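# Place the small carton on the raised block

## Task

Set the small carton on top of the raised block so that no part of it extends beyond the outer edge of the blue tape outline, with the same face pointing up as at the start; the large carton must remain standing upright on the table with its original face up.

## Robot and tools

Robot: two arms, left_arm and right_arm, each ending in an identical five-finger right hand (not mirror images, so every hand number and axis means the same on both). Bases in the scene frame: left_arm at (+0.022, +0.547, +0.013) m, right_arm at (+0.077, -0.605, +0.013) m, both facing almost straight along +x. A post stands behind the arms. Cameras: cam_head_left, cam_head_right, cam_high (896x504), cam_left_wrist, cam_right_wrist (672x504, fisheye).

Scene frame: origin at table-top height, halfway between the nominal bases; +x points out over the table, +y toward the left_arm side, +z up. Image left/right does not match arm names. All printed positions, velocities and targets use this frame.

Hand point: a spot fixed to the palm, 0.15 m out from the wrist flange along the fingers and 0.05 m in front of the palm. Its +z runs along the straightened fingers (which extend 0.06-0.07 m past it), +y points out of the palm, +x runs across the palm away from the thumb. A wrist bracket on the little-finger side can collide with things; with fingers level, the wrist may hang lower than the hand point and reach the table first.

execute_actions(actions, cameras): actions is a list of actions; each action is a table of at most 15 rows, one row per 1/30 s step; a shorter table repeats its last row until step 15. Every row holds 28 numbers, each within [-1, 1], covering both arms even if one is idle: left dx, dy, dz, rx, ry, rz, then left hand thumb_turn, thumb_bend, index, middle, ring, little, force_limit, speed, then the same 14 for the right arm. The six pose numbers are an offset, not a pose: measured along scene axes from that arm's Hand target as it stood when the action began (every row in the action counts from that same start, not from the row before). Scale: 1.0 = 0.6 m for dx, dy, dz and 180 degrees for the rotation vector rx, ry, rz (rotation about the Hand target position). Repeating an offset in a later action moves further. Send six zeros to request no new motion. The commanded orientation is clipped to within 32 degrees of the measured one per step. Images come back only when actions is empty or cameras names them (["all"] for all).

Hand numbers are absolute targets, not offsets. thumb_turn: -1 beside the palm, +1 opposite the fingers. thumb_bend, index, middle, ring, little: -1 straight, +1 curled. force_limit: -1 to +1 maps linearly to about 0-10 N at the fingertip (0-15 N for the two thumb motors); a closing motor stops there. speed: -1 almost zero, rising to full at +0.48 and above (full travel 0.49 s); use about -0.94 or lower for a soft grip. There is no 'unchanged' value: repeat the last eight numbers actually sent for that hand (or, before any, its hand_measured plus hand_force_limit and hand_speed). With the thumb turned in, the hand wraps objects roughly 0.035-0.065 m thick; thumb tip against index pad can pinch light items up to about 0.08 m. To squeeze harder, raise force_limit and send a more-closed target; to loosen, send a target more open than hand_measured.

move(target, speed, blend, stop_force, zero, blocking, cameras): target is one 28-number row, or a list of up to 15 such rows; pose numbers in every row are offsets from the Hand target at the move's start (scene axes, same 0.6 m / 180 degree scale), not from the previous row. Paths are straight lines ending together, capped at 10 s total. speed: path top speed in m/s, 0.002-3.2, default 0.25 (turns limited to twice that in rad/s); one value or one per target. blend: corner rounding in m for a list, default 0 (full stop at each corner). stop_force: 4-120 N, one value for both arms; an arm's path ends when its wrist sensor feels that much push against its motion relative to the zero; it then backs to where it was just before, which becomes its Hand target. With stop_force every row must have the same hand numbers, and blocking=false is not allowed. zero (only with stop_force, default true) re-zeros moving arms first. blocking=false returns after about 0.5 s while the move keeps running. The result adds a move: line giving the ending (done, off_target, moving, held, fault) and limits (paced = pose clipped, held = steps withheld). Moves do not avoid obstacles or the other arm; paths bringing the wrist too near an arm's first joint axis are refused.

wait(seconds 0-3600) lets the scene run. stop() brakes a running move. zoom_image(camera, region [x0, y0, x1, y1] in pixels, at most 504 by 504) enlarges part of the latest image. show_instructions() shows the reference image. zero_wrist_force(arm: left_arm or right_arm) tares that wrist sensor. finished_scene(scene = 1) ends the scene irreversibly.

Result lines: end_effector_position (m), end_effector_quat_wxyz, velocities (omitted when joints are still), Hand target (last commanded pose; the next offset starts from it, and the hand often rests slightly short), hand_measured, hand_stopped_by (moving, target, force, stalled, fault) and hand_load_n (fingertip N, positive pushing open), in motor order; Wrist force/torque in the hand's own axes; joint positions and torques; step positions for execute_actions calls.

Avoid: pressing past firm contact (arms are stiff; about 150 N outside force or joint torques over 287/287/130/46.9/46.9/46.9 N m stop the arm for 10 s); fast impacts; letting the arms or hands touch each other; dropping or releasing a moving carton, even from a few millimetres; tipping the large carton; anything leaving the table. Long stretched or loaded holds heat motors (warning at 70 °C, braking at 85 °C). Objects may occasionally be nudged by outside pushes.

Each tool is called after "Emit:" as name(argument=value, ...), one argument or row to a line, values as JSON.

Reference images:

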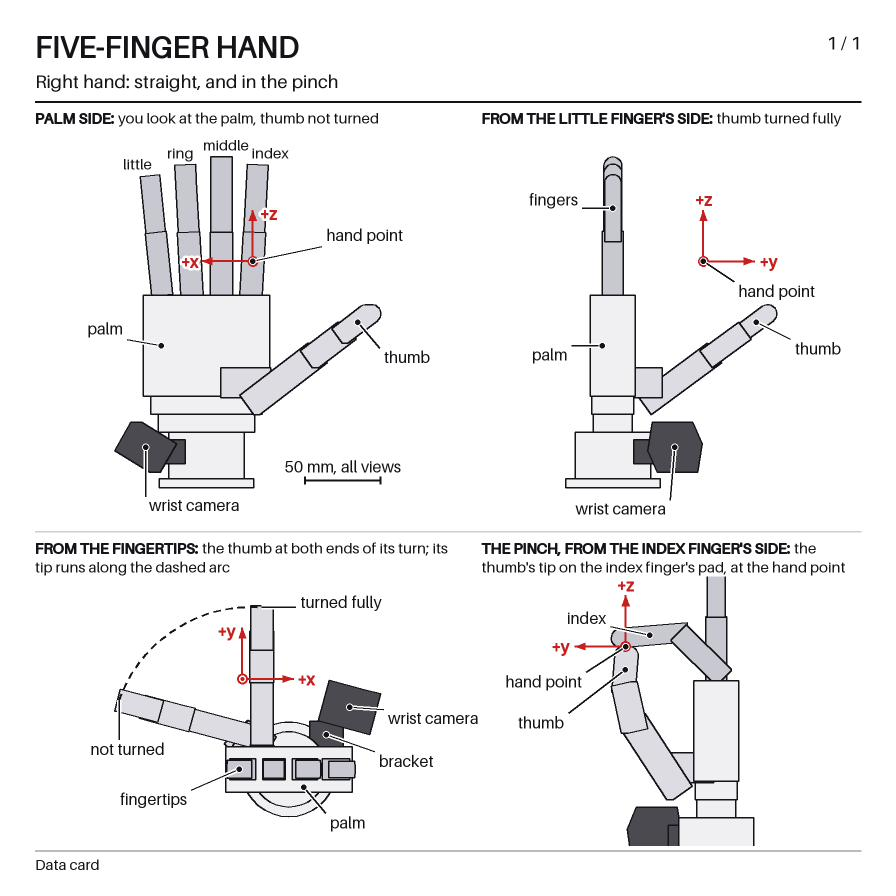

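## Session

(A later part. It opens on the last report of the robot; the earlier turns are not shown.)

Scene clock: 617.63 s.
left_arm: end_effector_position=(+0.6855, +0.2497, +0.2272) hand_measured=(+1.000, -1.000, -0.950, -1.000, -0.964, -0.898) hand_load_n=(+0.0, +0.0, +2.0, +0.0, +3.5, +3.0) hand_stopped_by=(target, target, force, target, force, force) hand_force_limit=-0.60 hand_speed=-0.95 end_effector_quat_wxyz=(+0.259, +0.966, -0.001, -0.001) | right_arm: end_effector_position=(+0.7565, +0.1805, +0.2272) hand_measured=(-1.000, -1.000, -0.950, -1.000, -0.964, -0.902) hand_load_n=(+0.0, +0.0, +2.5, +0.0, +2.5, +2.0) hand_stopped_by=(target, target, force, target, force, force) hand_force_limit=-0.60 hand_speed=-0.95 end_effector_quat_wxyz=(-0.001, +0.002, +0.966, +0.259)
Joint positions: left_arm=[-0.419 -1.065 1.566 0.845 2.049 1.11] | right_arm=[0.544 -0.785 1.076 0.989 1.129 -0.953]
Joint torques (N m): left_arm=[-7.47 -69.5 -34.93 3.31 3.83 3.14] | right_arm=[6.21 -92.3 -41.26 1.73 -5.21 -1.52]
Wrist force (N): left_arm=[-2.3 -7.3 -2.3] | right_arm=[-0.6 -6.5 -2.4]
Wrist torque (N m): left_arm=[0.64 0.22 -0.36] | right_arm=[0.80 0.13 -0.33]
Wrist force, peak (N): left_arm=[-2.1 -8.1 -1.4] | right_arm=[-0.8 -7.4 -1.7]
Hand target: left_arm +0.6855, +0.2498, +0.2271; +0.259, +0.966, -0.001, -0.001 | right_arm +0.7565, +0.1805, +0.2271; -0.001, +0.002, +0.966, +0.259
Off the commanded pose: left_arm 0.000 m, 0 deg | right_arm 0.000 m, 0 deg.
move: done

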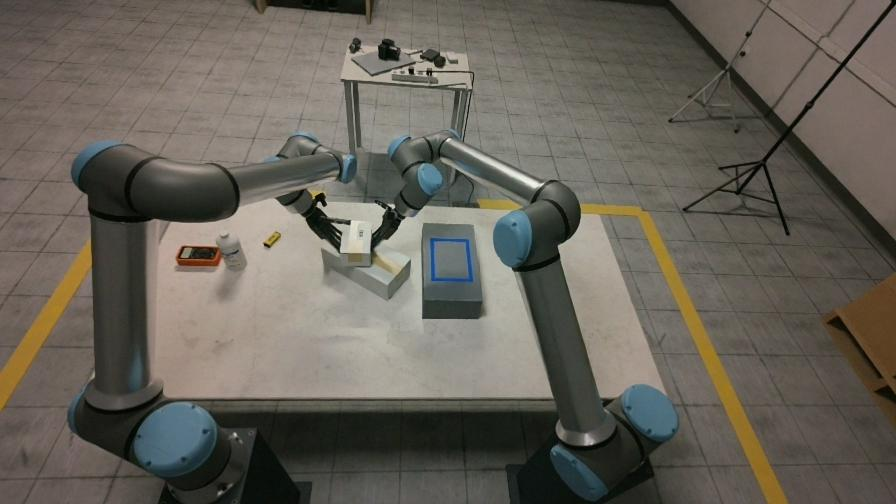

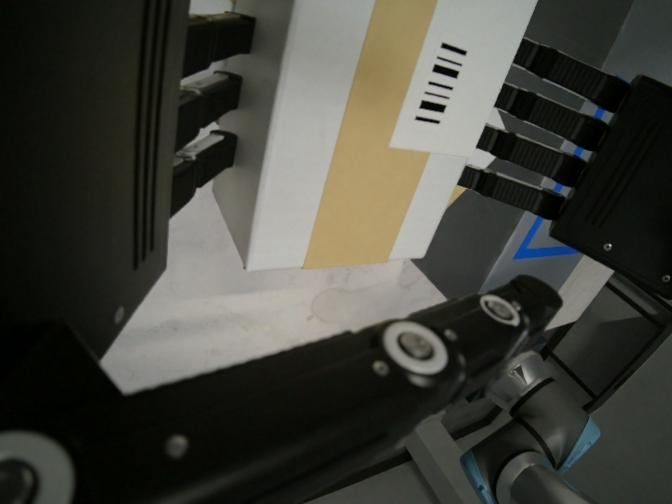

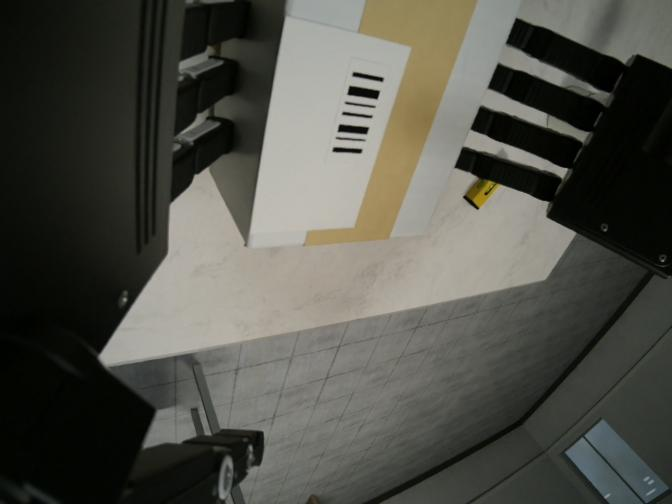

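Emit:
move(
  target=[
    [0,0,0.0917,0,0,0,1,-1,-0.8,-1,-0.8,-0.75,-0.6,-0.95,0,0,0.0917,0,0,0,-1,-1,-0.8,-1,-0.8,-0.75,-0.6,-0.95],
    [0,-0.15,0.0917,0,0,0,1,-1,-0.8,-1,-0.8,-0.75,-0.6,-0.95,0,-0.15,0.0917,0,0,0,-1,-1,-0.8,-1,-0.8,-0.75,-0.6,-0.95],
  ],
  speed=[0.03,0.04],
  blend=[0.01,0],
  cameras=["all"],
)

Scene clock: 630.50 s.
left_arm: end_effector_position=(+0.6856, +0.1596, +0.2821) hand_measured=(+1.000, -1.000, -0.950, -1.000, -0.964, -0.898) hand_load_n=(+0.0, +0.0, +2.0, +0.5, +3.0, +3.0) hand_stopped_by=(target, target, force, target, force, force) hand_force_limit=-0.60 hand_speed=-0.95 end_effector_quat_wxyz=(+0.259, +0.966, -0.001, +0.000) | right_arm: end_effector_position=(+0.7566, +0.0903, +0.2821) hand_measured=(-1.000, -1.000, -0.950, -1.000, -0.964, -0.902) hand_load_n=(+0.0, +0.0, +2.0, +0.0, +2.0, +1.5) hand_stopped_by=(target, target, force, target, force, force) hand_force_limit=-0.60 hand_speed=-0.95 end_effector_quat_wxyz=(-0.001, +0.002, +0.966, +0.259)
Joint positions: left_arm=[-0.535 -1.08 1.471 0.899 2.02 0.983] | right_arm=[0.449 -0.911 1.204 1.032 1.103 -1.055]
Joint torques (N m): left_arm=[5.11 -79.31 -27.14 1.31 1.77 3.37] | right_arm=[18.55 -77.85 -46.79 2.32 -4.06 2.24]
Wrist force (N): left_arm=[-1.9 -6.8 -1.5] | right_arm=[-0.4 -5.9 -0.6]
Wrist torque (N m): left_arm=[0.56 0.23 -0.31] | right_arm=[0.72 0.07 -0.12]
Wrist force, peak (N): left_arm=[-2.2 -9.3 -2.7] | right_arm=[-0.8 -7.8 -2.2]
Hand target: left_arm +0.6855, +0.1598, +0.2821; +0.259, +0.966, -0.001, -0.001 | right_arm +0.7565, +0.0905, +0.2821; -0.001, +0.002, +0.966, +0.259
Off the commanded pose: left_arm 0.000 m, 0 deg | right_arm 0.000 m, 0 deg.
move: done

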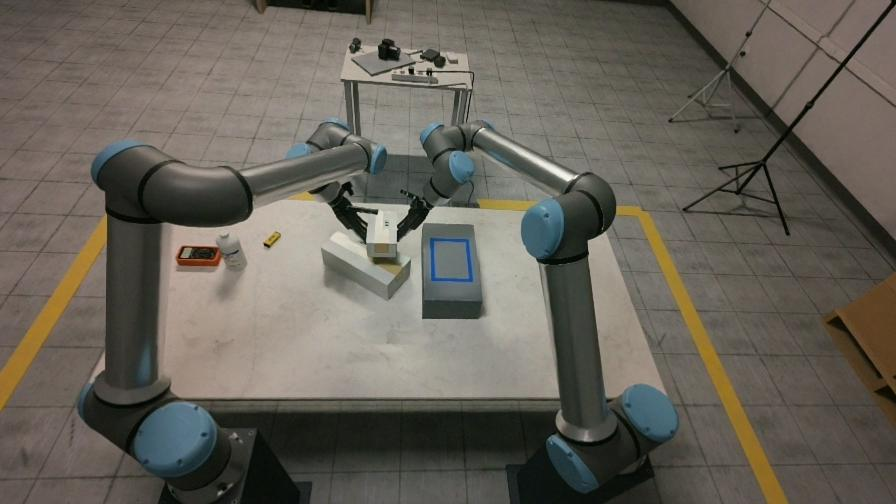

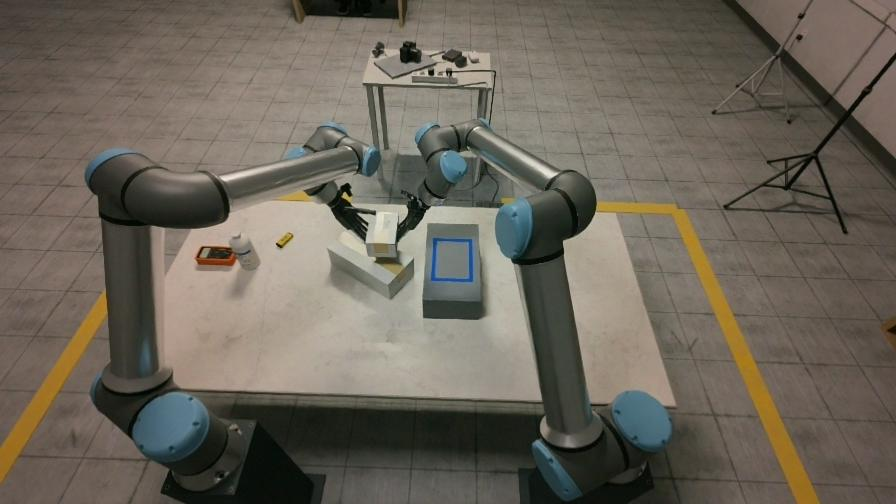

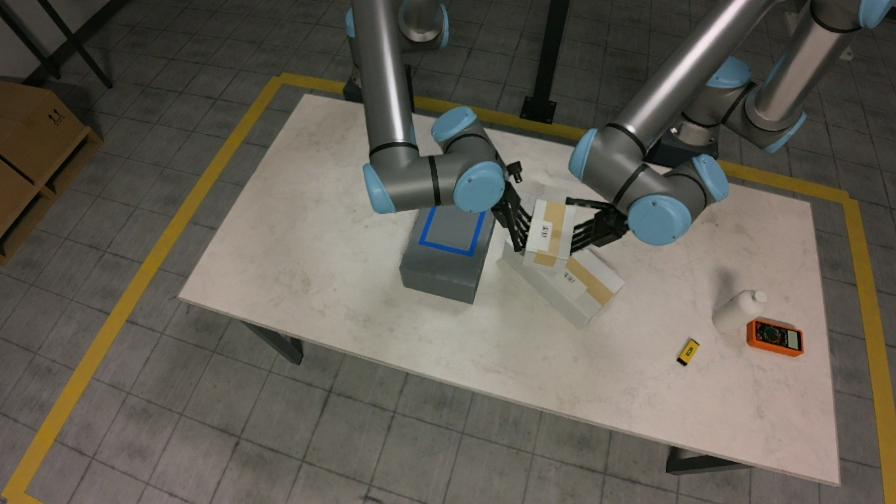

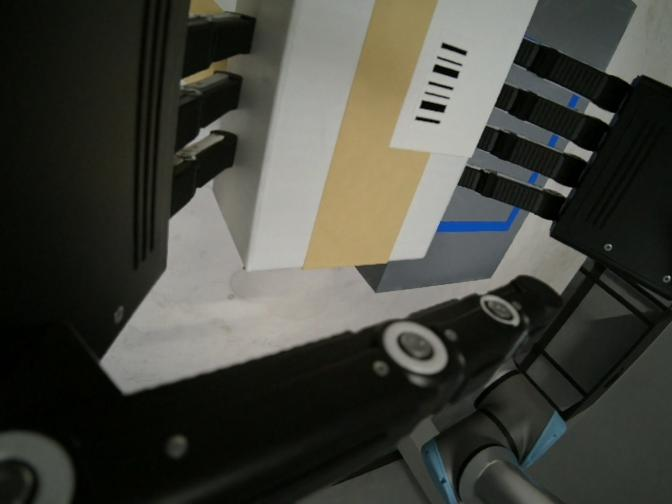

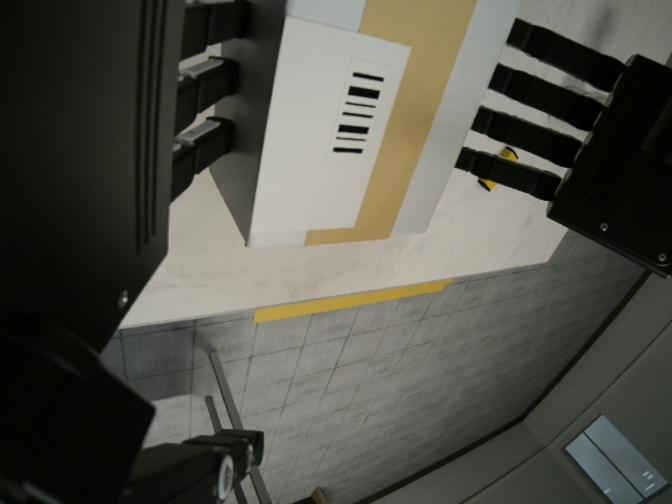

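Emit:
move(
  target=[-0.025,-0.37,0,0,0,0,1,-1,-0.8,-1,-0.8,-0.75,-0.6,-0.95,-0.025,-0.37,0,0,0,0,-1,-1,-0.8,-1,-0.8,-0.75,-0.6,-0.95],
  speed=0.05,
  cameras=["all"],
)

Emit:
zoom_image(
  camera="cam_head_left",
  region=[390, 190, 510, 330],
)

Emit:
zoom_image(
  camera="cam_high",
  region=[380, 140, 540, 320],
)

Emit:
zoom_image(
  camera="cam_head_right",
  region=[390, 190, 510, 330],
)

Scene clock: 637.87 s.
left_arm: end_effector_position=(+0.6705, -0.0624, +0.2820) hand_measured=(+1.000, -1.000, -0.950, -1.000, -0.964, -0.898) hand_load_n=(+0.0, +0.0, +2.0, +0.0, +2.5, +2.5) hand_stopped_by=(target, target, force, target, force, force) hand_force_limit=-0.60 hand_speed=-0.95 end_effector_quat_wxyz=(+0.259, +0.966, -0.001, -0.001) | right_arm: end_effector_position=(+0.7415, -0.1317, +0.2821) hand_measured=(-1.000, -1.000, -0.950, -1.000, -0.964, -0.902) hand_load_n=(+0.0, +0.0, +2.0, +0.0, +1.5, +1.0) hand_stopped_by=(target, target, force, target, force, force) hand_force_limit=-0.60 hand_speed=-0.95 end_effector_quat_wxyz=(-0.001, +0.002, +0.966, +0.259) end_effector_velocity=(+0.001, +0.003, +0.000) end_effector_angular_velocity=(+0.000, +0.001, -0.002)
Joint positions: left_arm=[-0.787 -0.969 1.272 0.884 1.937 0.725] | right_arm=[0.169 -1.102 1.545 1.031 1.055 -1.368]
Joint velocities: left_arm=[within noise] | right_arm=[0.004 0.002 -0.004 0.001 0 0.006]
Joint torques (N m): left_arm=[7.18 -92.87 -29.81 3.48 2.1 3.63] | right_arm=[20.6 -60.77 -42.75 2.84 -5.09 2.18]
Wrist force (N): left_arm=[-1.9 -5.8 -0.7] | right_arm=[-0.8 -5.3 -0.7]
Wrist torque (N m): left_arm=[0.46 0.21 -0.29] | right_arm=[0.57 0.10 -0.19]
Wrist force, peak (N): left_arm=[-1.8 -7.8 -2.0] | right_arm=[-1.0 -6.6 -1.1]
Hand target: left_arm +0.6705, -0.0622, +0.2821; +0.259, +0.966, -0.001, -0.001 | right_arm +0.7415, -0.1315, +0.2821; -0.001, +0.002, +0.966, +0.259
Off the commanded pose: left_arm 0.000 m, 0 deg | right_arm 0.000 m, 0 deg.
move: done

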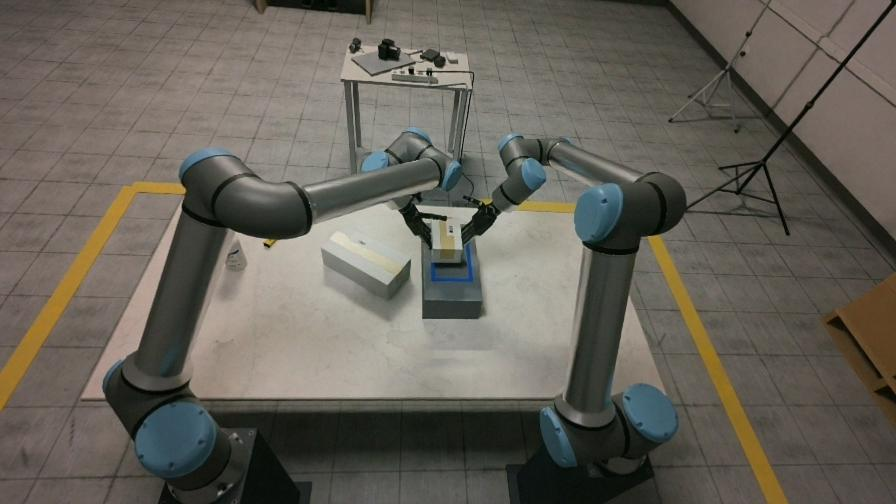

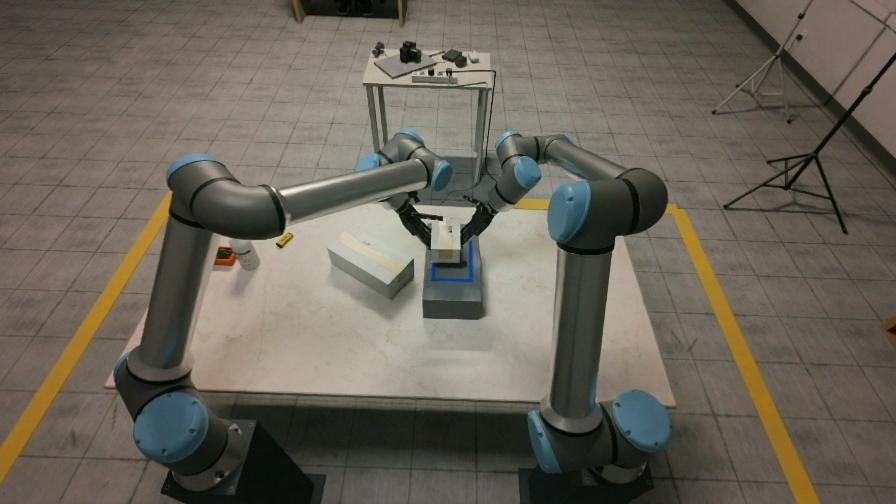

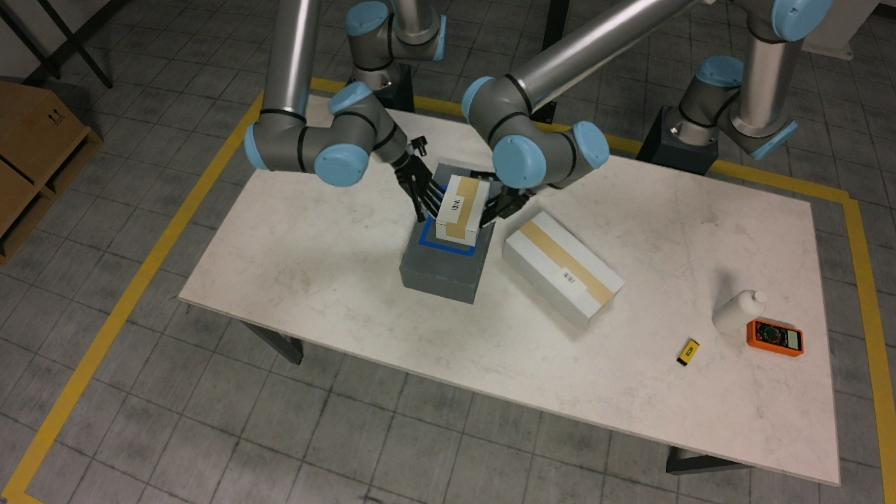

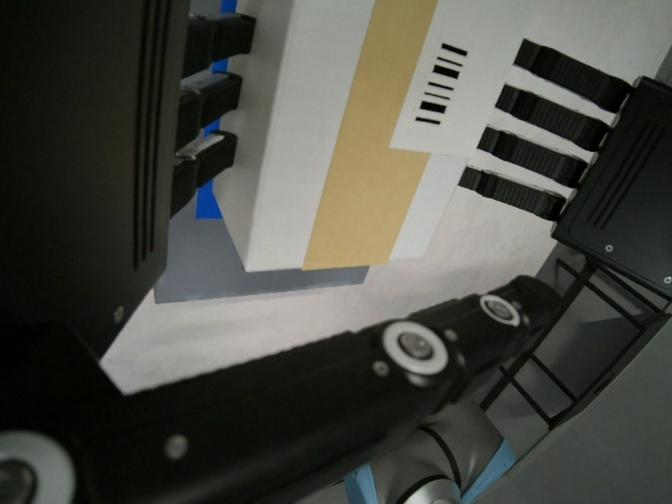

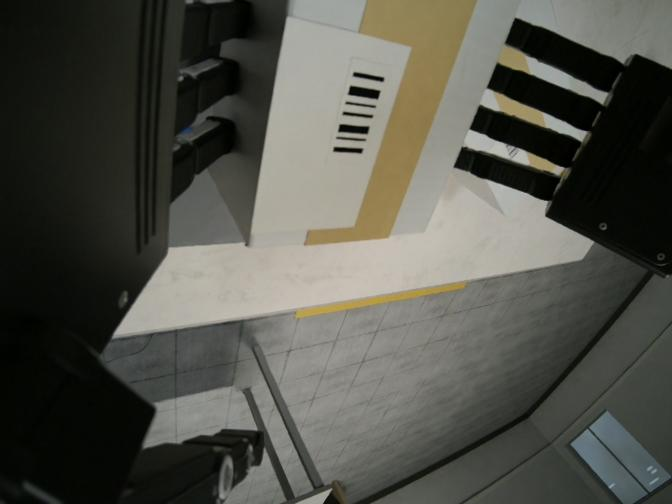

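Scaled by 3.600 from the camera's image (finer frame: 1280x720).

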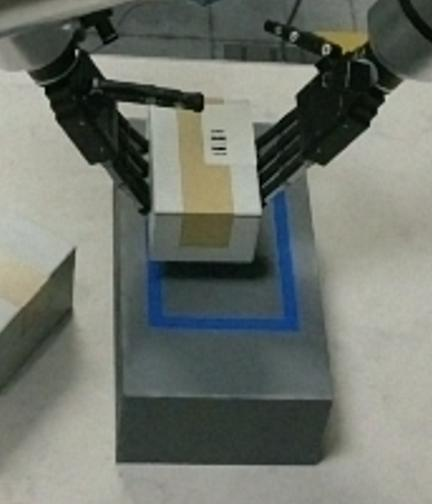

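Scaled by 2.800 from the camera's image (finer frame: 1280x720).

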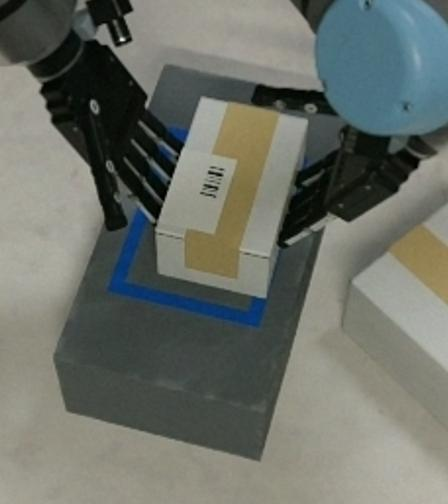

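Scaled by 3.600 from the camera's image (finer frame: 1280x720).

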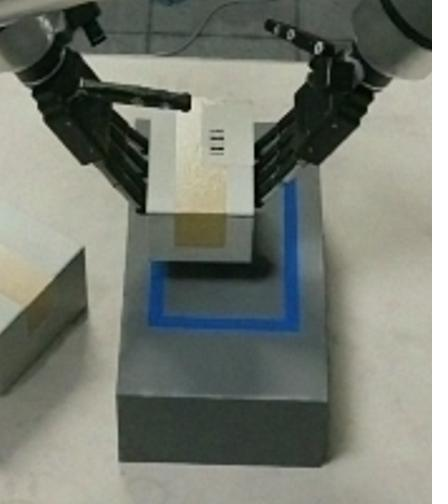

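Emit:
move(
  target=[
    [-0.0333,-0.0325,0,0,0,0,1,-1,-0.8,-1,-0.8,-0.75,-0.6,-0.95,-0.0333,-0.0308,0,0,0,0,-1,-1,-0.8,-1,-0.8,-0.75,-0.6,-0.95],
    [-0.0333,-0.0325,-0.045,0,0,0,1,-1,-0.8,-1,-0.8,-0.75,-0.6,-0.95,-0.0333,-0.0308,-0.045,0,0,0,-1,-1,-0.8,-1,-0.8,-0.75,-0.6,-0.95],
  ],
  speed=0.03,
  cameras=["all"],
)

Emit:
zoom_image(
  camera="cam_head_left",
  region=[390, 190, 510, 330],
)

Emit:
zoom_image(
  camera="cam_high",
  region=[380, 140, 540, 320],
)

Scene clock: 650.17 s.
left_arm: end_effector_position=(+0.6505, -0.0817, +0.2548) hand_measured=(+1.000, -1.000, -0.950, -1.000, -0.964, -0.898) hand_load_n=(+0.0, +0.0, +3.0, +1.0, +4.5, +4.0) hand_stopped_by=(target, target, force, target, force, force) hand_force_limit=-0.60 hand_speed=-0.95 end_effector_quat_wxyz=(+0.259, +0.966, -0.001, -0.001) | right_arm: end_effector_position=(+0.7215, -0.1500, +0.2549) hand_measured=(-1.000, -1.000, -0.950, -1.000, -0.964, -0.902) hand_load_n=(+0.0, +0.0, +3.5, +0.5, +3.0, +2.0) hand_stopped_by=(target, target, force, target, force, force) hand_force_limit=-0.60 hand_speed=-0.95 end_effector_quat_wxyz=(-0.001, +0.002, +0.966, +0.259)
Joint positions: left_arm=[-0.822 -0.966 1.315 0.826 1.924 0.69] | right_arm=[0.146 -1.119 1.627 0.978 1.053 -1.394]
Joint torques (N m): left_arm=[0.26 -90.42 -45.95 2.94 5.71 3.02] | right_arm=[24.34 -73.75 -41.85 5.61 -7.56 2.33]
Wrist force (N): left_arm=[-2.3 -13.8 -5.1] | right_arm=[-1.3 -13.4 -4.9]
Wrist torque (N m): left_arm=[1.22 0.36 -0.57] | right_arm=[1.36 0.21 -0.34]
Wrist force, peak (N): left_arm=[-2.6 -15.5 -5.5] | right_arm=[-0.1 -13.8 -7.2]
Hand target: left_arm +0.6505, -0.0817, +0.2551; +0.259, +0.966, -0.001, -0.001 | right_arm +0.7215, -0.1500, +0.2551; -0.001, +0.002, +0.966, +0.259
Off the commanded pose: left_arm 0.000 m, 0 deg | right_arm 0.000 m, 0 deg.
move: done

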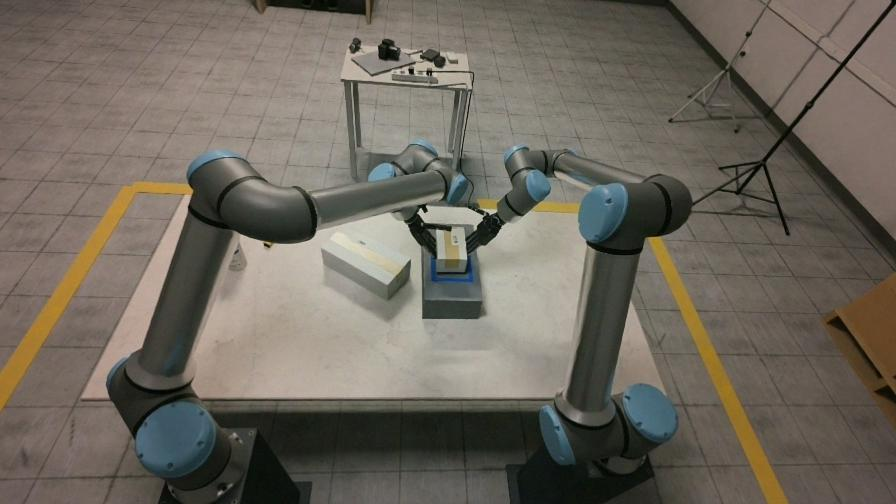

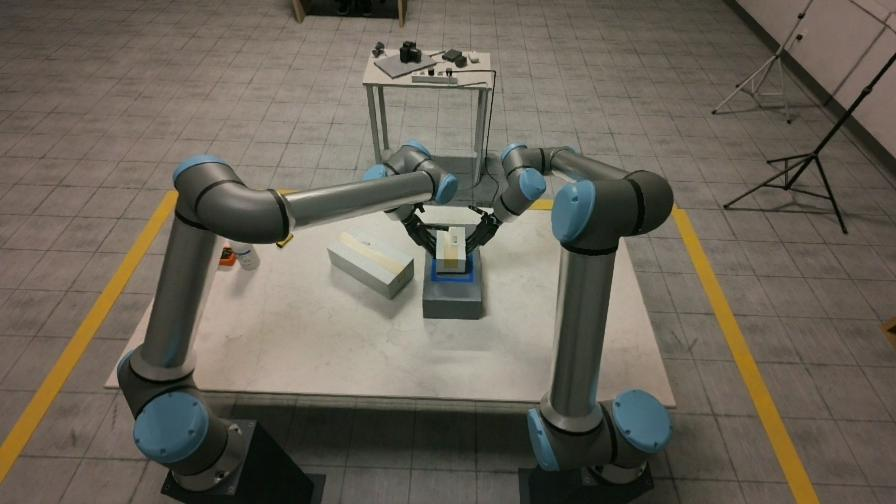

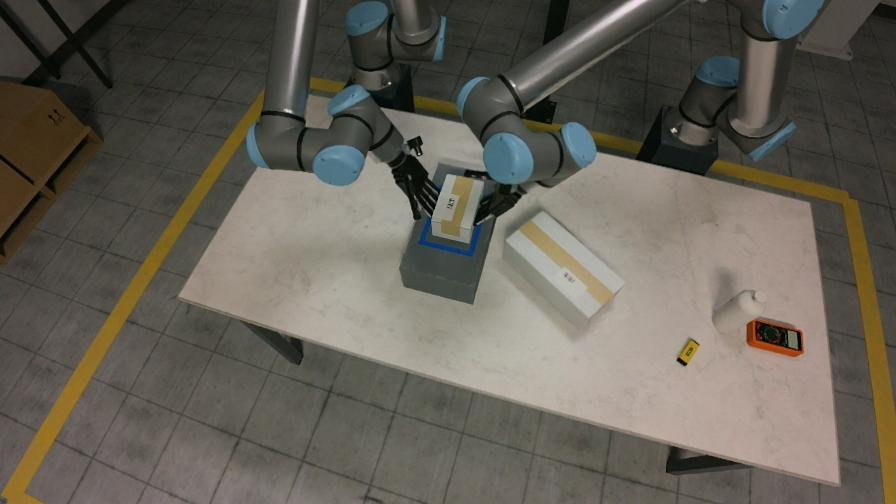

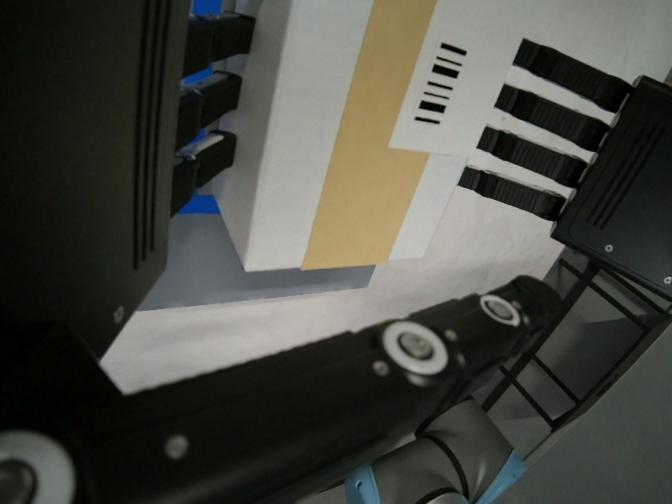

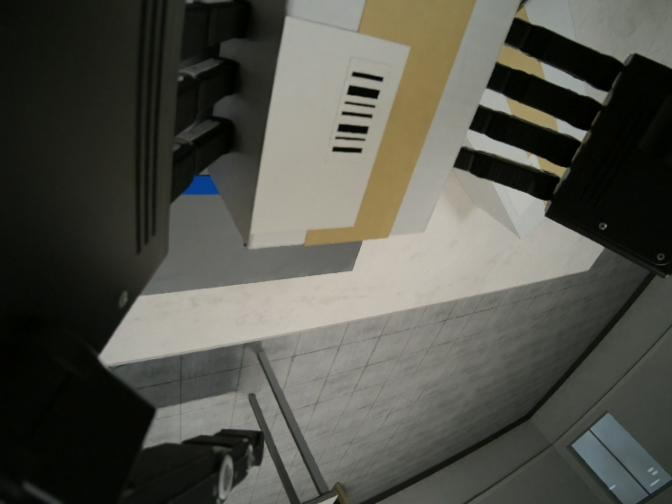

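Scaled by 3.600 from the camera's image (finer frame: 1280x720).

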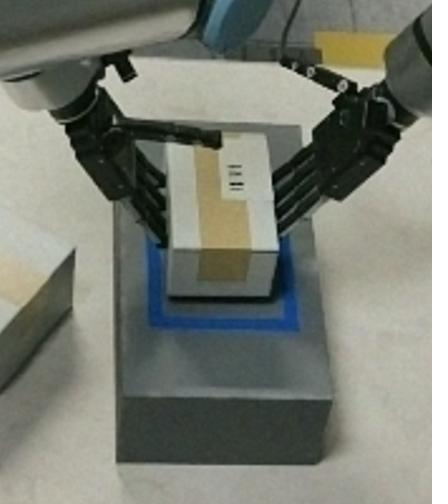

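Scaled by 2.800 from the camera's image (finer frame: 1280x720).

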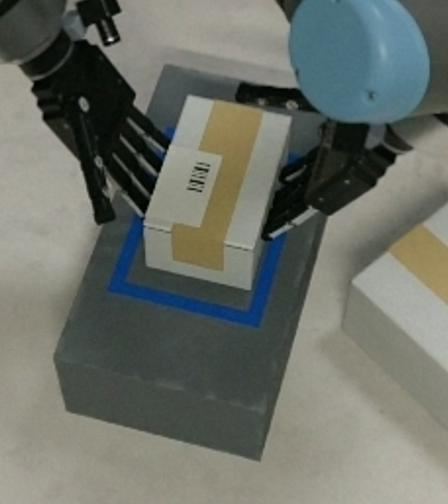

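Emit:
move(
  target=[0,0,-0.0917,0,0,0,1,-1,-0.8,-1,-0.8,-0.75,-0.6,-0.95,0,0,-0.0917,0,0,0,-1,-1,-0.8,-1,-0.8,-0.75,-0.6,-0.95],
  speed=0.006,
  stop_force=4,
  cameras=["all"],
)

Emit:
zoom_image(
  camera="cam_head_left",
  region=[390, 190, 510, 330],
)

Emit:
zoom_image(
  camera="cam_high",
  region=[380, 140, 540, 320],
)

Scene clock: 658.03 s.
left_arm: end_effector_position=(+0.6505, -0.0818, +0.2368) hand_measured=(+1.000, -1.000, -0.950, -1.000, -0.964, -0.898) hand_load_n=(+0.0, +0.0, +2.5, +0.0, +3.0, +3.0) hand_stopped_by=(target, target, force, target, force, force) hand_force_limit=-0.60 hand_speed=-0.95 end_effector_quat_wxyz=(+0.259, +0.966, -0.001, -0.001) | right_arm: end_effector_position=(+0.7215, -0.1500, +0.2361) hand_measured=(-1.000, -1.000, -0.950, -1.000, -0.964, -0.902) hand_load_n=(+0.0, +0.0, +3.5, +0.5, +3.0, +3.0) hand_stopped_by=(target, target, force, target, force, force) hand_force_limit=-0.60 hand_speed=-0.95 end_effector_quat_wxyz=(-0.001, +0.002, +0.966, +0.259)
Joint positions: left_arm=[-0.822 -0.955 1.331 0.799 1.924 0.69] | right_arm=[0.146 -1.104 1.641 0.948 1.053 -1.394]
Joint torques (N m): left_arm=[-2.34 -87.29 -43.12 2.92 3.7 -1.98] | right_arm=[20.11 -70.98 -39.9 5.11 -3.85 0.4]
Wrist force (N): left_arm=[-2.4 -10.3 -12.1] | right_arm=[-1.1 -14.6 -14.4]
Wrist torque (N m): left_arm=[1.33 0.60 -0.47] | right_arm=[1.99 0.59 -0.42]
Wrist force, peak (N): left_arm=[-4.0 -9.9 -13.9] | right_arm=[-0.3 -15.3 -21.2]
Hand target: left_arm +0.6505, -0.0818, +0.2368; +0.259, +0.966, -0.001, -0.001 (not the last commanded pose) | right_arm +0.7215, -0.1500, +0.2361; -0.001, +0.002, +0.966, +0.259 (not the last commanded pose)
Off the commanded pose: left_arm 0.037 m, 0 deg | right_arm 0.036 m, 0 deg.
move: contact (left_arm, right_arm)

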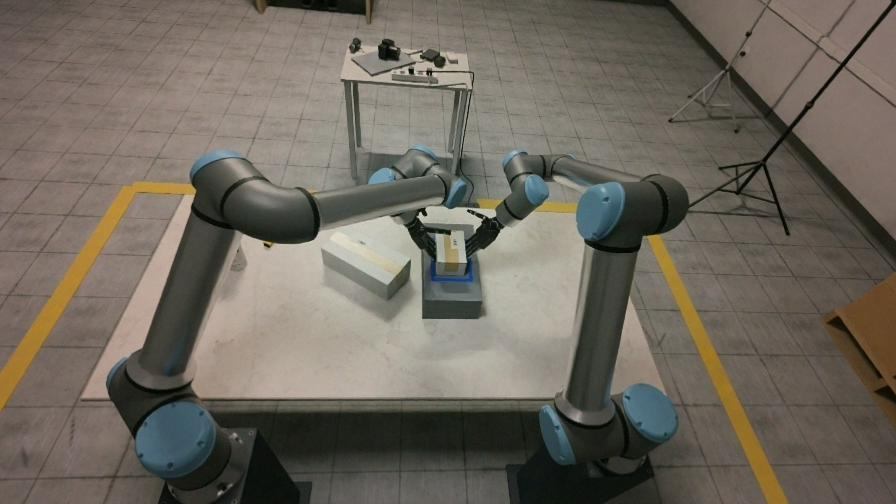

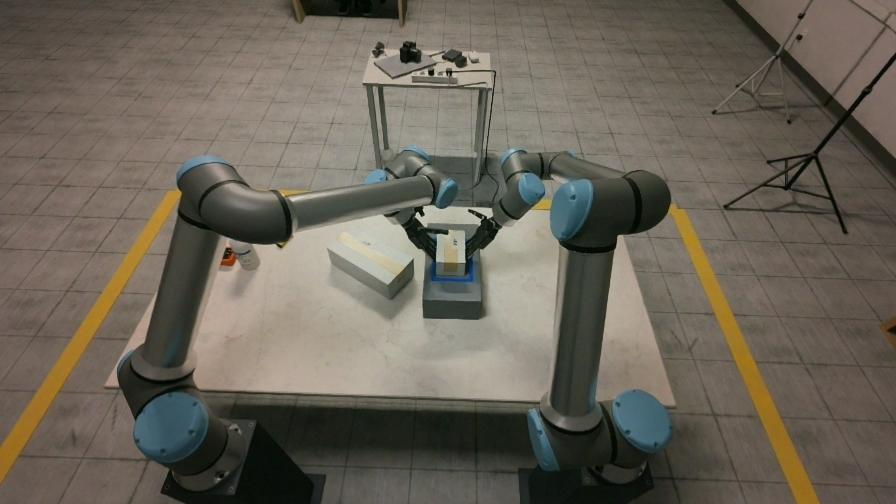

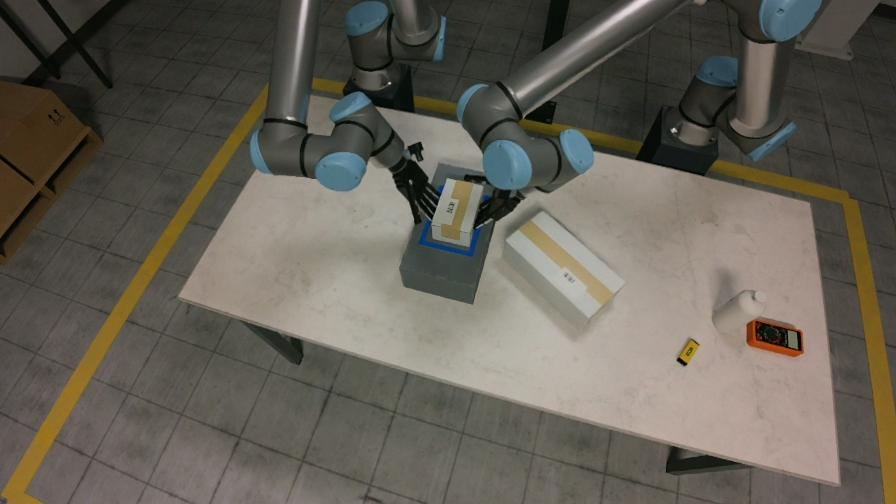

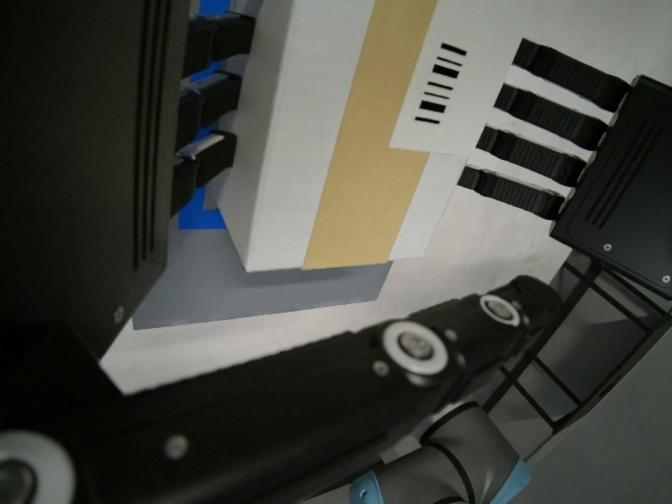

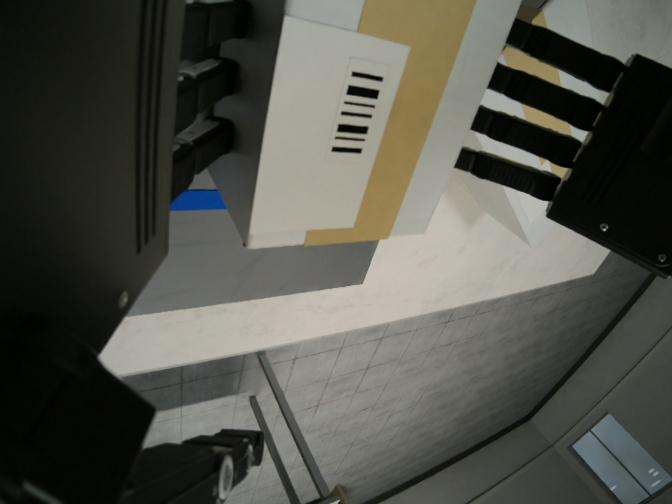

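Scaled by 3.600 from the camera's image (finer frame: 1280x720).

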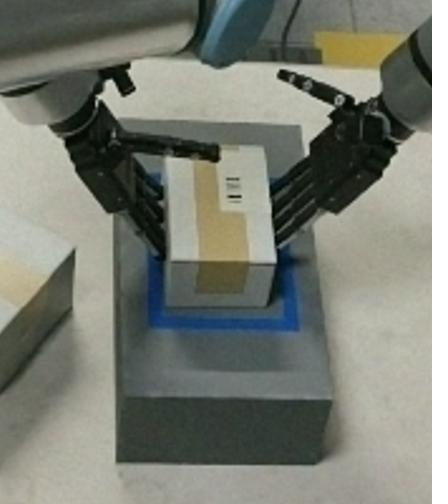

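Scaled by 2.800 from the camera's image (finer frame: 1280x720).

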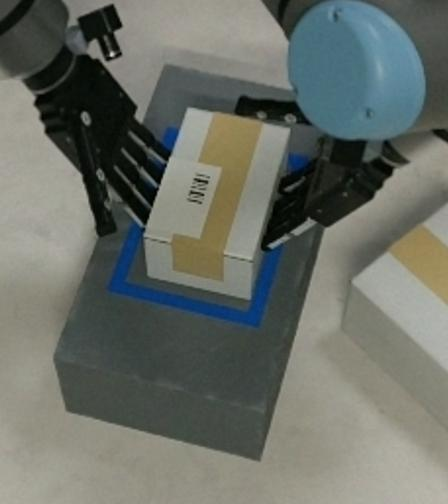

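Emit:
move(
  target=[
    [0,0.0008,0.0015,0,0,0,1,-1,-0.8,-1,-0.8,-0.75,-0.6,-0.95,0,-0.0008,0.0015,0,0,0,-1,-1,-0.8,-1,-0.8,-0.75,-0.6,-0.95],
    [0,0.006,0.0015,0,0,0,1,-1,-0.8,-1,-0.8,-0.75,-0.6,-0.95,0,-0.006,0.0015,0,0,0,-1,-1,-0.8,-1,-0.8,-0.75,-0.6,-0.95],
  ],
  speed=0.003,
  cameras=["cam_head_left", "cam_high", "cam_left_wrist", "cam_right_wrist"],
)

Emit:
zoom_image(
  camera="cam_head_left",
  region=[390, 190, 510, 330],
)

Scene clock: 666.37 s.
left_arm: end_effector_position=(+0.6505, -0.0781, +0.2377) hand_measured=(+1.000, -1.000, -0.948, -1.000, -0.964, -0.896) hand_load_n=(+0.0, +0.0, +0.0, +0.0, +0.0, +0.0) hand_stopped_by=(target, target, force, target, force, force) hand_force_limit=-0.60 hand_speed=-0.95 end_effector_quat_wxyz=(+0.259, +0.966, -0.001, -0.001) | right_arm: end_effector_position=(+0.7215, -0.1536, +0.2370) hand_measured=(-1.000, -1.000, -0.948, -1.000, -0.964, -0.902) hand_load_n=(+0.0, +0.0, +0.0, +0.0, +0.0, +0.0) hand_stopped_by=(target, target, force, target, force, force) hand_force_limit=-0.60 hand_speed=-0.95 end_effector_quat_wxyz=(-0.001, +0.002, +0.966, +0.259)
Joint positions: left_arm=[-0.819 -0.959 1.335 0.799 1.925 0.693] | right_arm=[0.141 -1.106 1.644 0.951 1.053 -1.4]
Joint torques (N m): left_arm=[1 -86.73 -27.69 -0.19 3.93 2.96] | right_arm=[-4.74 -71.01 -28.05 5.75 -4.35 -1.33]
Wrist force (N): left_arm=[-1.6 1.5 -0.7] | right_arm=[-0.4 0.4 -0.5]
Wrist torque (N m): left_arm=[0.21 0.28 -0.21] | right_arm=[-0.01 0.16 0.09]
Wrist force, peak (N): left_arm=[-2.5 -10.7 -11.9] | right_arm=[-0.6 -15.2 -14.6]
Hand target: left_arm +0.6505, -0.0782, +0.2377; +0.259, +0.966, -0.001, -0.001 | right_arm +0.7215, -0.1536, +0.2370; -0.001, +0.002, +0.966, +0.259
Off the commanded pose: left_arm 0.000 m, 0 deg | right_arm 0.000 m, 0 deg.
move: done

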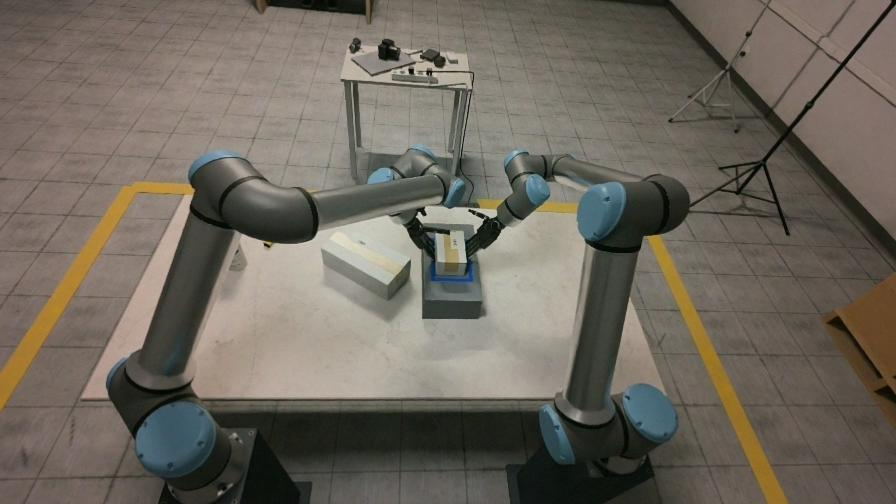

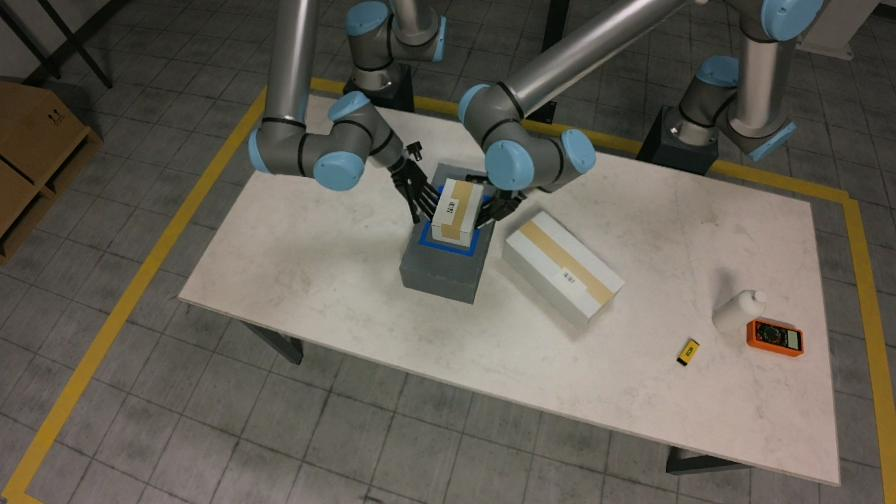

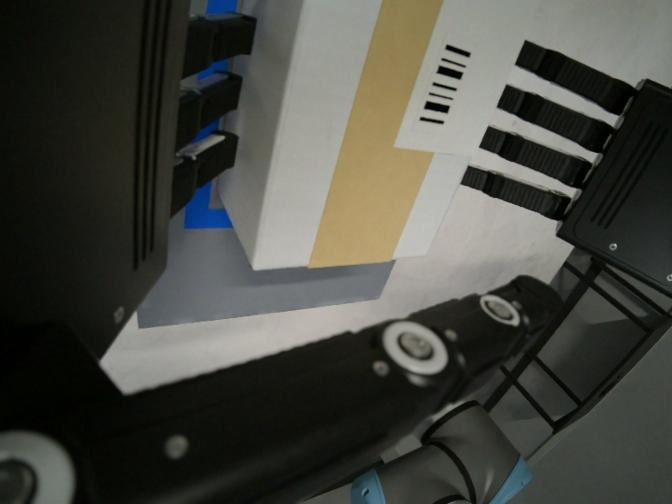

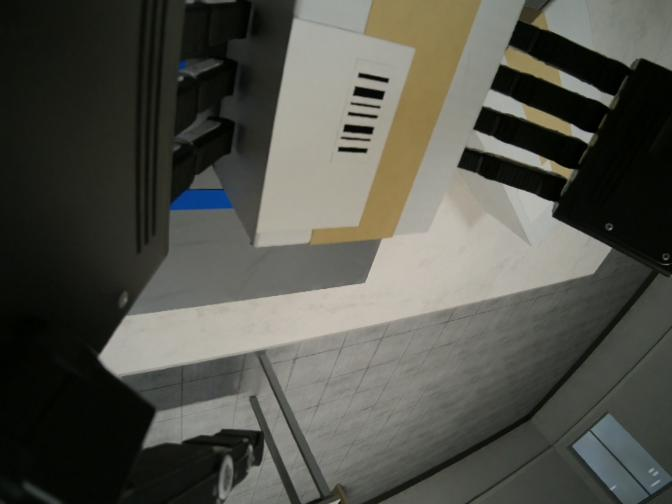

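Scaled by 3.600 from the camera's image (finer frame: 1280x720).

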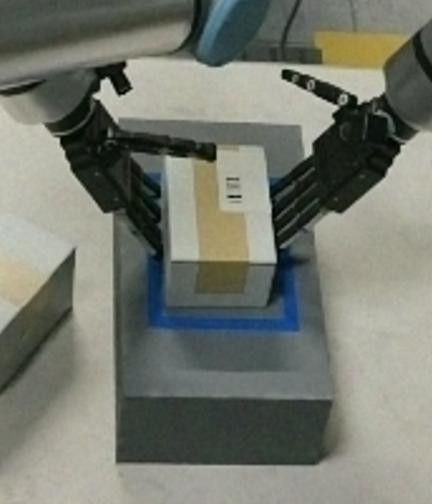

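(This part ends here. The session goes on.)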